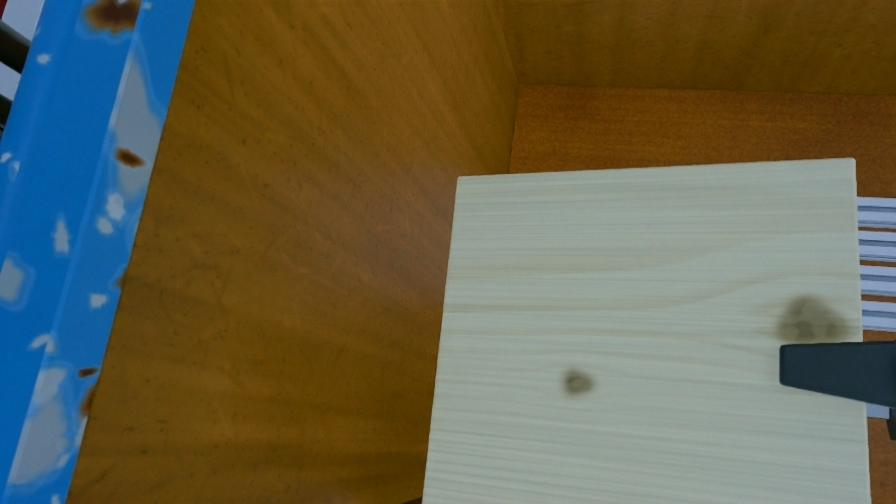

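Call:
move(
  joints={"torso_squat_rad":0.7},
  min_time_s=1.5,
  cameras=[],
)

Call:
move(
  target={"side":"right","x":0.395,"y":-0.105,"z":0.68,"quat_wxyz":[0.5406,0.4557,-0.4557,0.5406]},
  min_time_s=1,
  cameras=["head_camera","right_wrist_camera"],
)

Scene clock: 219.13 s.
Joint torques (N m): left_arm=[14.35 15.45 2.14 6.37 0.04 0.68 0.01] | right_arm=[-0.86 1.87 -6.38 -13.06 -3.39 -6.51 0.31]
External joint torques (N m): left_arm=[-1.7 -2.44 0.74 0.52 -0.04 -0.17 -0.02] | right_arm=[-5.12 0.76 -1.68 -7.93 -2.69 -4.98 0.26]
Motor temperatures (°C): left_arm=[31 29 32 36 35 33 38] | right_arm=[35 31 32 33 36 39 34]
Wrist force (N): left_arm=[3.2 -3.1 -5.5] | right_arm=[-24.1 0.9 -3.6]
Wrist torque (N m): left_arm=[0.00 0.28 0.05] | right_arm=[-0.17 1.48 -0.05]
Wrist force, peak (N): left_arm=[4.1 -3.2 -5.9] | right_arm=[-24.8 1.2 -3.5]
move: done
base_odometry: x=+0.481 y=-0.050 heading=+0.044
lidar_m: 0.20 0.22 0.75 3.92 2.18 1.57 1.51 1.58 2.15 0.87 0.32 0.23
base_status: not commanded
joint_positions: torso_squat_rad=+0.700 torso_shift_rad=+0.250 torso_pitch_rad=+0.751 torso_yaw_rad=+0.600 left_shoulder_pitch_rad=+0.049 left_shoulder_roll_rad=+0.350 left_shoulder_yaw_rad=+0.041 left_elbow_rad=-0.149 left_forearm_roll_rad=+0.010 left_wrist_pitch_rad=-0.019 left_hand_roll_rad=+0.045 left_gripper_m=+0.099 right_shoulder_pitch_rad=+1.019 right_shoulder_roll_rad=-1.217 right_shoulder_yaw_rad=-0.617 right_elbow_rad=-2.158 right_forearm_roll_rad=+0.186 right_wrist_pitch_rad=-0.806 right_hand_roll_rad=-0.623 right_gripper_m=+0.074 head_pan_rad=-0.400 head_tilt_rad=+0.600
joint_status: all done
wheel_motors_off: 0
motor_effort: left_wheel=+2(2) right_wheel=-1(3)
chest: x=+0.1156 y=+0.0001 z=+1.0255 quat_wxyz=(+0.889, +0.108, +0.350, +0.275) (m; base frame)
left_hand: x=-0.4947 y=+0.4229 z=+0.7245 quat_wxyz=(+0.867, +0.292, +0.328, +0.234) (m; base frame)
right_hand: x=+0.3834 y=-0.1056 z=+0.7227 quat_wxyz=(+0.542, +0.455, -0.454, +0.541) (m; base frame)
pictures: none
No camera images: "cameras" was empty.

Scene clock: 220.47 s.
Joint torques (N m): left_arm=[14.45 15.56 2.2 6.17 -0.02 0.66 -0.07] | right_arm=[-1.87 -2.16 -5.74 -12.53 -3.47 -6.95 0.14]
External joint torques (N m): left_arm=[-1.59 -2.33 0.79 0.32 -0.1 -0.2 -0.11] | right_arm=[-5.21 -0.8 -1 -7.61 -2.84 -5.36 0.09]
Motor temperatures (°C): left_arm=[31 29 32 36 34 33 38] | right_arm=[35 31 32 33 36 39 34]
Wrist force (N): left_arm=[3.9 -2.5 -5.0] | right_arm=[-24.0 0.9 -4.0]
Wrist torque (N m): left_arm=[-0.09 0.37 0.12] | right_arm=[-0.16 1.45 -0.06]
Wrist force, peak (N): left_arm=[3.9 -3.2 -5.9] | right_arm=[-24.9 0.2 -3.8]
move: done
base_odometry: x=+0.481 y=-0.050 heading=+0.044
lidar_m: 0.21 0.23 0.76 3.92 2.18 1.56 1.50 1.59 2.15 0.87 0.33 0.22
base_status: not commanded
joint_positions: torso_squat_rad=+0.700 torso_shift_rad=+0.250 torso_pitch_rad=+0.751 torso_yaw_rad=+0.600 left_shoulder_pitch_rad=+0.049 left_shoulder_roll_rad=+0.350 left_shoulder_yaw_rad=+0.041 left_elbow_rad=-0.149 left_forearm_roll_rad=+0.010 left_wrist_pitch_rad=-0.019 left_hand_roll_rad=+0.045 left_gripper_m=+0.099 right_shoulder_pitch_rad=+0.833 right_shoulder_roll_rad=-1.298 right_shoulder_yaw_rad=-0.425 right_elbow_rad=-1.980 right_forearm_roll_rad=+0.152 right_wrist_pitch_rad=-0.831 right_hand_roll_rad=-0.555 right_gripper_m=+0.074 head_pan_rad=-0.400 head_tilt_rad=+0.600
joint_status: all done
wheel_motors_off: 0
motor_effort: left_wheel=+1(2) right_wheel=-2(3)
chest: x=+0.1156 y=+0.0001 z=+1.0255 quat_wxyz=(+0.889, +0.108, +0.350, +0.275) (m; base frame)
left_hand: x=-0.4947 y=+0.4229 z=+0.7245 quat_wxyz=(+0.867, +0.292, +0.328, +0.234) (m; base frame)
right_hand: x=+0.3949 y=-0.1059 z=+0.6792 quat_wxyz=(+0.543, +0.453, -0.453, +0.543) (m; base frame)
right_hand_status: reached (checked arc, planned for 1.0 s): 1 mm and 0.6 deg off.
pictures: head_camera, right_wrist_camera
camera_calibration:
head_camera: T_world_to_cam=[[0.12498, -0.979233, -0.159632, 0.163203], [-0.957799, -0.0771038, -0.276906, 0.62785], [0.258847, 0.187503, -0.947545, 0.972701], [0, 0, 0, 1]] pos_world=[0.329176, 0.0258395, 1.12159]
right_wrist_camera: T_world_to_cam=[[0.0280864, -0.153756, -0.98771, 0.642179], [-0.861439, -0.504969, 0.0541122, 0.276985], [-0.507083, 0.849332, -0.146634, 0.461994], [0, 0, 0, 1]] pos_world=[0.454839, -0.153779, 0.687042]

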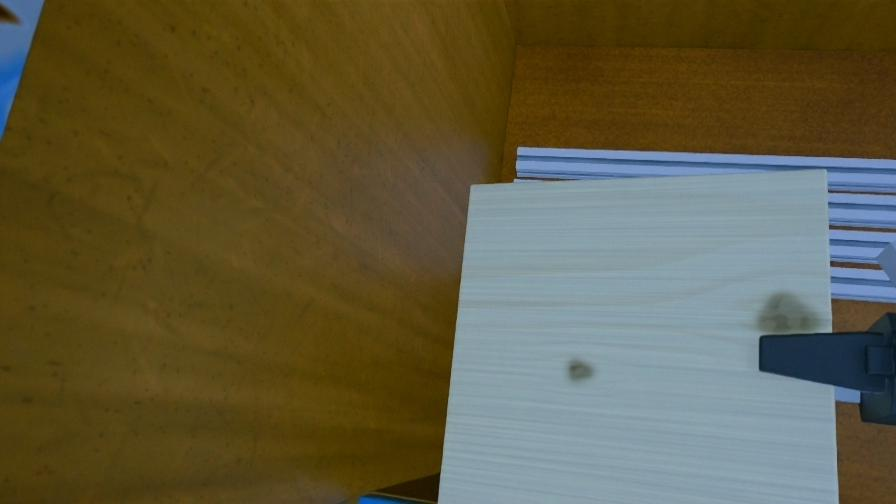

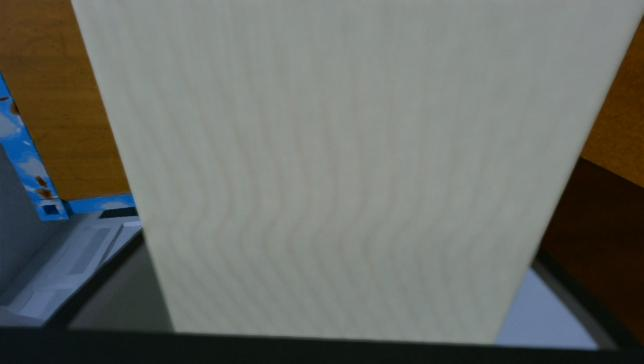

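Call:
move(
  joints={"head_tilt_rad":0.95,"head_pan_rad":-0.4},
  cameras=["head_camera"],
)

Scene clock: 225.60 s.
Joint torques (N m): left_arm=[14.35 15.77 2.36 6.22 0.01 0.68 0.07] | right_arm=[-1.91 -1.72 -6.15 -12.54 -3.44 -6.87 0.21]
External joint torques (N m): left_arm=[-1.7 -2.12 0.96 0.37 -0.07 -0.17 0.04] | right_arm=[-5.25 -0.36 -1.42 -7.63 -2.81 -5.28 0.16]
Motor temperatures (°C): left_arm=[31 29 32 36 34 33 38] | right_arm=[35 31 32 33 36 39 34]
Wrist force (N): left_arm=[3.6 -2.8 -6.1] | right_arm=[-24.3 1.1 -3.5]
Wrist torque (N m): left_arm=[-0.04 0.32 0.03] | right_arm=[-0.18 1.42 -0.08]
Wrist force, peak (N): left_arm=[3.8 -3.5 -5.8] | right_arm=[-24.5 0.8 -4.3]
move: done
base_odometry: x=+0.481 y=-0.050 heading=+0.044
lidar_m: 0.21 0.23 0.76 3.92 2.18 1.58 1.50 1.58 2.15 0.87 0.32 0.23
base_status: not commanded
joint_positions: torso_squat_rad=+0.700 torso_shift_rad=+0.250 torso_pitch_rad=+0.751 torso_yaw_rad=+0.600 left_shoulder_pitch_rad=+0.049 left_shoulder_roll_rad=+0.350 left_shoulder_yaw_rad=+0.041 left_elbow_rad=-0.149 left_forearm_roll_rad=+0.010 left_wrist_pitch_rad=-0.019 left_hand_roll_rad=+0.045 left_gripper_m=+0.099 right_shoulder_pitch_rad=+0.833 right_shoulder_roll_rad=-1.298 right_shoulder_yaw_rad=-0.425 right_elbow_rad=-1.980 right_forearm_roll_rad=+0.152 right_wrist_pitch_rad=-0.831 right_hand_roll_rad=-0.555 right_gripper_m=+0.074 head_pan_rad=-0.400 head_tilt_rad=+0.950
joint_status: all done
wheel_motors_off: 0
motor_effort: left_wheel=+1(2) right_wheel=-2(2)
chest: x=+0.1156 y=+0.0001 z=+1.0255 quat_wxyz=(+0.889, +0.108, +0.350, +0.275) (m; base frame)
left_hand: x=-0.4947 y=+0.4229 z=+0.7245 quat_wxyz=(+0.867, +0.292, +0.328, +0.234) (m; base frame)
right_hand: x=+0.3949 y=-0.1059 z=+0.6792 quat_wxyz=(+0.543, +0.453, -0.453, +0.543) (m; base frame)
pictures: head_camera
camera_calibration:
head_camera: T_world_to_cam=[[0.117979, -0.981403, -0.151422, 0.15555], [-0.989451, -0.12909, 0.0657402, 0.239577], [-0.0840647, 0.142069, -0.986281, 1.10922], [0, 0, 0, 1]] pos_world=[0.311944, 0.0259987, 1.10181]

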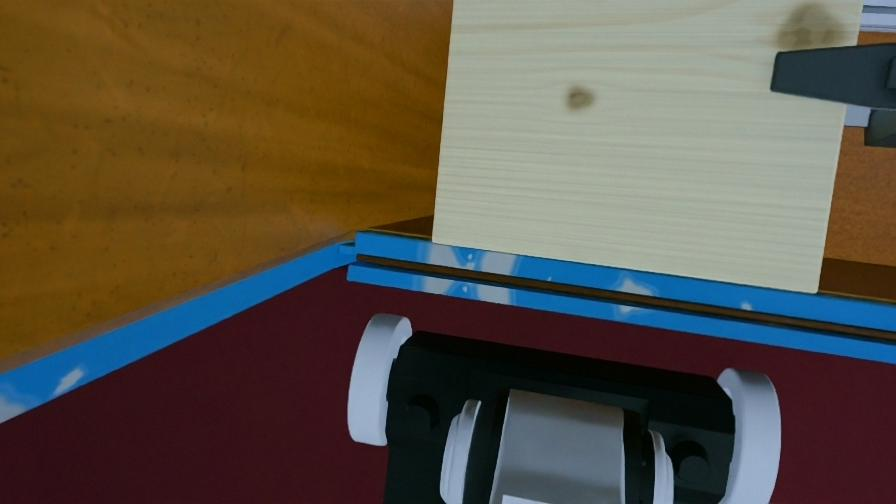

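Call:
move(
  target={"side":"right","x":0.402,"y":-0.105,"z":0.66,"quat_wxyz":[0.5406,0.4557,-0.4557,0.5406]},
  cameras=[],
)

Call:
move(
  joints={"torso_squat_rad":0.9,"torso_shift_rad":0.309},
  min_time_s=2,
  cameras=["head_camera"],
)

Scene clock: 231.00 s.
Joint torques (N m): left_arm=[14.59 15.25 2.51 6.24 -0.06 0.68 -0.03] | right_arm=[-2.13 -3.44 -7.17 -13.06 -3.09 -6.9 0.19]
External joint torques (N m): left_arm=[-1.46 -2.64 1.1 0.4 -0.15 -0.17 -0.06] | right_arm=[-4.98 -0.47 -2.4 -8.32 -2.47 -5.34 0.14]
Motor temperatures (°C): left_arm=[31 29 32 36 34 33 38] | right_arm=[35 30 32 33 36 39 34]
Wrist force (N): left_arm=[3.9 -3.2 -5.4] | right_arm=[-24.0 0.6 -3.6]
Wrist torque (N m): left_arm=[0.01 0.37 0.09] | right_arm=[-0.04 1.43 -0.07]
Wrist force, peak (N): left_arm=[3.8 -2.5 -6.4] | right_arm=[-27.6 -0.1 -3.5]
move: done
base_odometry: x=+0.481 y=-0.050 heading=+0.044
lidar_m: 0.21 0.22 0.76 3.91 2.17 1.57 1.51 1.58 2.14 0.88 0.32 0.22
base_status: not commanded
joint_positions: torso_squat_rad=+0.700 torso_shift_rad=+0.250 torso_pitch_rad=+0.751 torso_yaw_rad=+0.600 left_shoulder_pitch_rad=+0.049 left_shoulder_roll_rad=+0.350 left_shoulder_yaw_rad=+0.041 left_elbow_rad=-0.149 left_forearm_roll_rad=+0.010 left_wrist_pitch_rad=-0.019 left_hand_roll_rad=+0.045 left_gripper_m=+0.099 right_shoulder_pitch_rad=+0.714 right_shoulder_roll_rad=-1.324 right_shoulder_yaw_rad=-0.315 right_elbow_rad=-1.878 right_forearm_roll_rad=+0.138 right_wrist_pitch_rad=-0.862 right_hand_roll_rad=-0.532 right_gripper_m=+0.074 head_pan_rad=-0.400 head_tilt_rad=+0.950
joint_status: all done
wheel_motors_off: 0
motor_effort: left_wheel=+1(2) right_wheel=-1(3)
chest: x=+0.1157 y=+0.0001 z=+1.0255 quat_wxyz=(+0.889, +0.108, +0.350, +0.275) (m; base frame)
left_hand: x=-0.4947 y=+0.4229 z=+0.7246 quat_wxyz=(+0.867, +0.293, +0.328, +0.234) (m; base frame)
right_hand: x=+0.4018 y=-0.1058 z=+0.6588 quat_wxyz=(+0.542, +0.454, -0.454, +0.541) (m; base frame)
right_hand_status: reached (checked arc, planned for 0.4 s): 1 mm and 0.3 deg off.
pictures: none
No camera images: "cameras" was empty.

Scene clock: 233.30 s.
Joint torques (N m): left_arm=[13.86 15.8 2.13 6.2 0.09 0.67 0.09] | right_arm=[-2.04 -3.09 -6.87 -12.88 -3.06 -6.86 0.07]
External joint torques (N m): left_arm=[-2.19 -2.09 0.72 0.36 0.01 -0.19 0.05] | right_arm=[-4.9 -0.12 -2.1 -8.13 -2.43 -5.25 0.02]
Motor temperatures (°C): left_arm=[31 29 32 36 34 33 38] | right_arm=[35 30 32 33 36 39 34]
Wrist force (N): left_arm=[3.3 -2.7 -5.7] | right_arm=[-23.9 1.2 -3.4]
Wrist torque (N m): left_arm=[-0.03 0.27 0.05] | right_arm=[-0.19 1.50 -0.05]
Wrist force, peak (N): left_arm=[3.5 -3.4 -6.2] | right_arm=[-24.7 0.6 -3.0]
move: done
base_odometry: x=+0.481 y=-0.050 heading=+0.044
lidar_m: 0.21 0.22 0.75 3.91 2.17 1.57 1.50 1.57 2.16 0.86 0.31 0.23
base_status: not commanded
joint_positions: torso_squat_rad=+0.900 torso_shift_rad=+0.309 torso_pitch_rad=+0.751 torso_yaw_rad=+0.600 left_shoulder_pitch_rad=+0.049 left_shoulder_roll_rad=+0.350 left_shoulder_yaw_rad=+0.041 left_elbow_rad=-0.149 left_forearm_roll_rad=+0.010 left_wrist_pitch_rad=-0.019 left_hand_roll_rad=+0.045 left_gripper_m=+0.099 right_shoulder_pitch_rad=+0.714 right_shoulder_roll_rad=-1.324 right_shoulder_yaw_rad=-0.315 right_elbow_rad=-1.878 right_forearm_roll_rad=+0.138 right_wrist_pitch_rad=-0.862 right_hand_roll_rad=-0.532 right_gripper_m=+0.074 head_pan_rad=-0.400 head_tilt_rad=+0.950
joint_status: all done
wheel_motors_off: 0
motor_effort: left_wheel=+2(3) right_wheel=-1(3)
chest: x=+0.1155 y=+0.0000 z=+0.9213 quat_wxyz=(+0.889, +0.108, +0.350, +0.275) (m; base frame)
left_hand: x=-0.4949 y=+0.4228 z=+0.6203 quat_wxyz=(+0.867, +0.292, +0.328, +0.234) (m; base frame)
right_hand: x=+0.4017 y=-0.1058 z=+0.5547 quat_wxyz=(+0.542, +0.454, -0.454, +0.541) (m; base frame)
pictures: head_camera
camera_calibration:
head_camera: T_world_to_cam=[[0.118076, -0.98139, -0.15143, 0.139761], [-0.98944, -0.129186, 0.0657238, 0.246344], [-0.0840633, 0.142071, -0.986281, 1.00644], [0, 0, 0, 1]] pos_world=[0.311845, 0.0259985, 0.997606]

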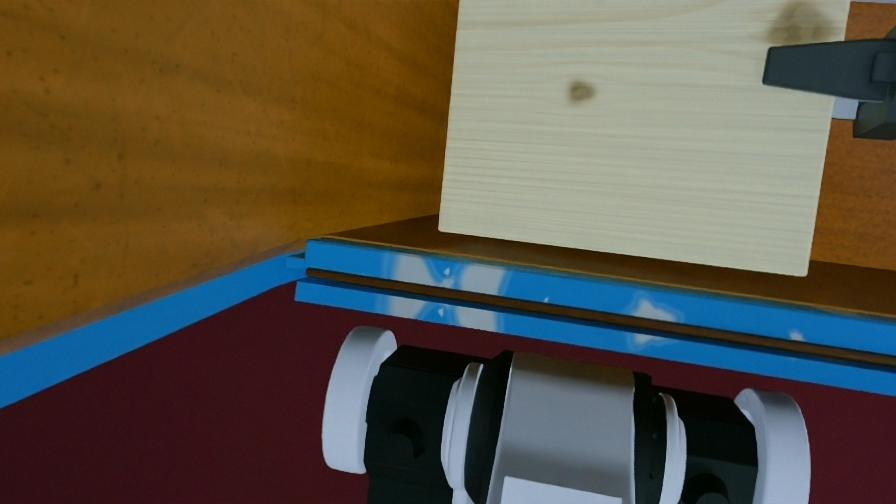

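Call:
move(
  target={"side":"right","x":0.402,"y":-0.105,"z":0.47,"quat_wxyz":[0.5406,0.4557,-0.4557,0.5406]},
  min_time_s=1.5,
  cameras=["right_wrist_camera"],
)

Call:
move(
  joints={"head_tilt_rad":0.7},
  cameras=["head_camera"],
)

Scene clock: 238.27 s.
Joint torques (N m): left_arm=[14.11 15.5 2.49 6.19 -0.01 0.55 0.01] | right_arm=[-3.17 -6.08 -5.59 -10.95 -3.13 -7.11 0.21]
External joint torques (N m): left_arm=[-1.94 -2.39 1.09 0.34 -0.09 -0.31 -0.02] | right_arm=[-5.28 1.88 -1.47 -6.95 -2.48 -5.44 0.17]
Motor temperatures (°C): left_arm=[31 29 32 36 34 33 38] | right_arm=[35 30 32 33 36 39 34]
Wrist force (N): left_arm=[3.1 -2.6 -5.8] | right_arm=[-23.7 2.0 -3.6]
Wrist torque (N m): left_arm=[-0.03 0.30 0.06] | right_arm=[-0.08 1.52 -0.06]
Wrist force, peak (N): left_arm=[4.4 -2.8 -5.9] | right_arm=[-25.1 1.2 -3.4]
move: done
base_odometry: x=+0.481 y=-0.050 heading=+0.044
lidar_m: 0.21 0.22 0.76 3.91 2.19 1.59 1.51 1.59 2.14 0.86 0.31 0.23
base_status: not commanded
joint_positions: torso_squat_rad=+0.900 torso_shift_rad=+0.309 torso_pitch_rad=+0.751 torso_yaw_rad=+0.600 left_shoulder_pitch_rad=+0.049 left_shoulder_roll_rad=+0.350 left_shoulder_yaw_rad=+0.041 left_elbow_rad=-0.149 left_forearm_roll_rad=+0.010 left_wrist_pitch_rad=-0.019 left_hand_roll_rad=+0.045 left_gripper_m=+0.099 right_shoulder_pitch_rad=+0.247 right_shoulder_roll_rad=-1.261 right_shoulder_yaw_rad=+0.097 right_elbow_rad=-1.461 right_forearm_roll_rad=+0.197 right_wrist_pitch_rad=-1.009 right_hand_roll_rad=-0.472 right_gripper_m=+0.074 head_pan_rad=-0.400 head_tilt_rad=+0.950
joint_status: all done
wheel_motors_off: 0
motor_effort: left_wheel=+2(3) right_wheel=-3(4)
chest: x=+0.1155 y=+0.0000 z=+0.9213 quat_wxyz=(+0.889, +0.108, +0.350, +0.275) (m; base frame)
left_hand: x=-0.4949 y=+0.4228 z=+0.6203 quat_wxyz=(+0.867, +0.292, +0.328, +0.234) (m; base frame)
right_hand: x=+0.4016 y=-0.1059 z=+0.4690 quat_wxyz=(+0.542, +0.455, -0.454, +0.541) (m; base frame)
right_hand_status: reached (checked arc, planned for 1.5 s): 1 mm and 0.3 deg off.
pictures: right_wrist_camera
camera_calibration:
right_wrist_camera: T_world_to_cam=[[0.0279047, -0.148072, -0.988583, 0.435475], [-0.861511, -0.505136, 0.0513423, 0.295485], [-0.506971, 0.850243, -0.141661, 0.432228], [0, 0, 0, 1]] pos_world=[0.461539, -0.153757, 0.476563]

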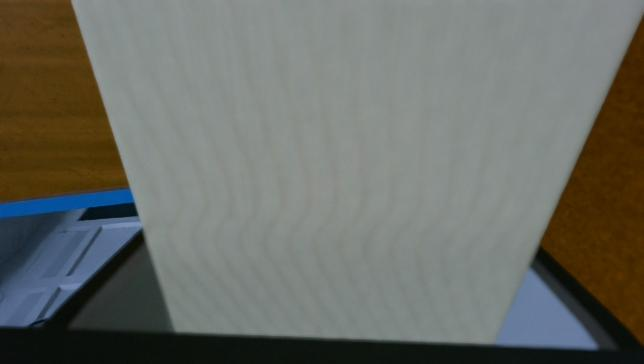

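Scene clock: 239.07 s.
Joint torques (N m): left_arm=[14.24 15.74 1.89 6.14 -0.01 0.57 0.08] | right_arm=[-2.96 -5.92 -5.79 -11.04 -3.05 -7.2 0.24]
External joint torques (N m): left_arm=[-1.81 -2.16 0.48 0.29 -0.1 -0.28 0.04] | right_arm=[-5.08 2.04 -1.66 -7.02 -2.4 -5.53 0.19]
Motor temperatures (°C): left_arm=[31 29 32 36 34 33 38] | right_arm=[35 30 32 33 36 39 34]
Wrist force (N): left_arm=[4.3 -2.5 -5.1] | right_arm=[-24.2 0.7 -3.4]
Wrist torque (N m): left_arm=[-0.02 0.40 0.05] | right_arm=[-0.11 1.44 -0.08]
Wrist force, peak (N): left_arm=[4.0 -2.7 -6.0] | right_arm=[-24.2 0.9 -3.5]
move: done
base_odometry: x=+0.481 y=-0.050 heading=+0.044
lidar_m: 0.21 0.22 0.74 3.91 2.19 1.58 1.50 1.58 2.15 0.86 0.31 0.22
base_status: not commanded
joint_positions: torso_squat_rad=+0.900 torso_shift_rad=+0.309 torso_pitch_rad=+0.751 torso_yaw_rad=+0.600 left_shoulder_pitch_rad=+0.049 left_shoulder_roll_rad=+0.350 left_shoulder_yaw_rad=+0.041 left_elbow_rad=-0.149 left_forearm_roll_rad=+0.010 left_wrist_pitch_rad=-0.019 left_hand_roll_rad=+0.045 left_gripper_m=+0.099 right_shoulder_pitch_rad=+0.247 right_shoulder_roll_rad=-1.261 right_shoulder_yaw_rad=+0.097 right_elbow_rad=-1.461 right_forearm_roll_rad=+0.197 right_wrist_pitch_rad=-1.009 right_hand_roll_rad=-0.472 right_gripper_m=+0.074 head_pan_rad=-0.400 head_tilt_rad=+0.700
joint_status: all done
wheel_motors_off: 0
motor_effort: left_wheel=+2(3) right_wheel=-2(3)
chest: x=+0.1155 y=+0.0000 z=+0.9213 quat_wxyz=(+0.889, +0.108, +0.350, +0.275) (m; base frame)
left_hand: x=-0.4949 y=+0.4228 z=+0.6203 quat_wxyz=(+0.867, +0.292, +0.328, +0.234) (m; base frame)
right_hand: x=+0.4016 y=-0.1059 z=+0.4690 quat_wxyz=(+0.542, +0.455, -0.454, +0.541) (m; base frame)
pictures: head_camera
camera_calibration:
head_camera: T_world_to_cam=[[0.122722, -0.979853, -0.15757, 0.144951], [-0.979077, -0.0935659, -0.180703, 0.503207], [0.16232, 0.17645, -0.970834, 0.924319], [0, 0, 0, 1]] pos_world=[0.324855, 0.0260182, 1.01113]

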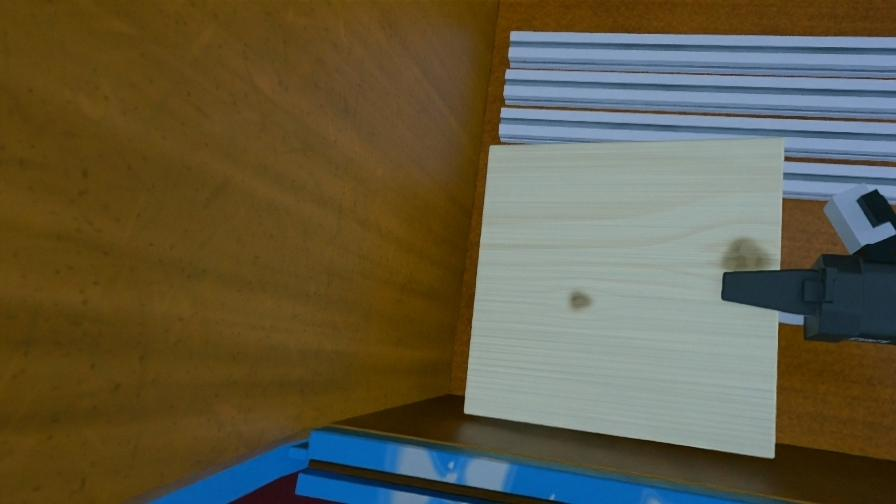

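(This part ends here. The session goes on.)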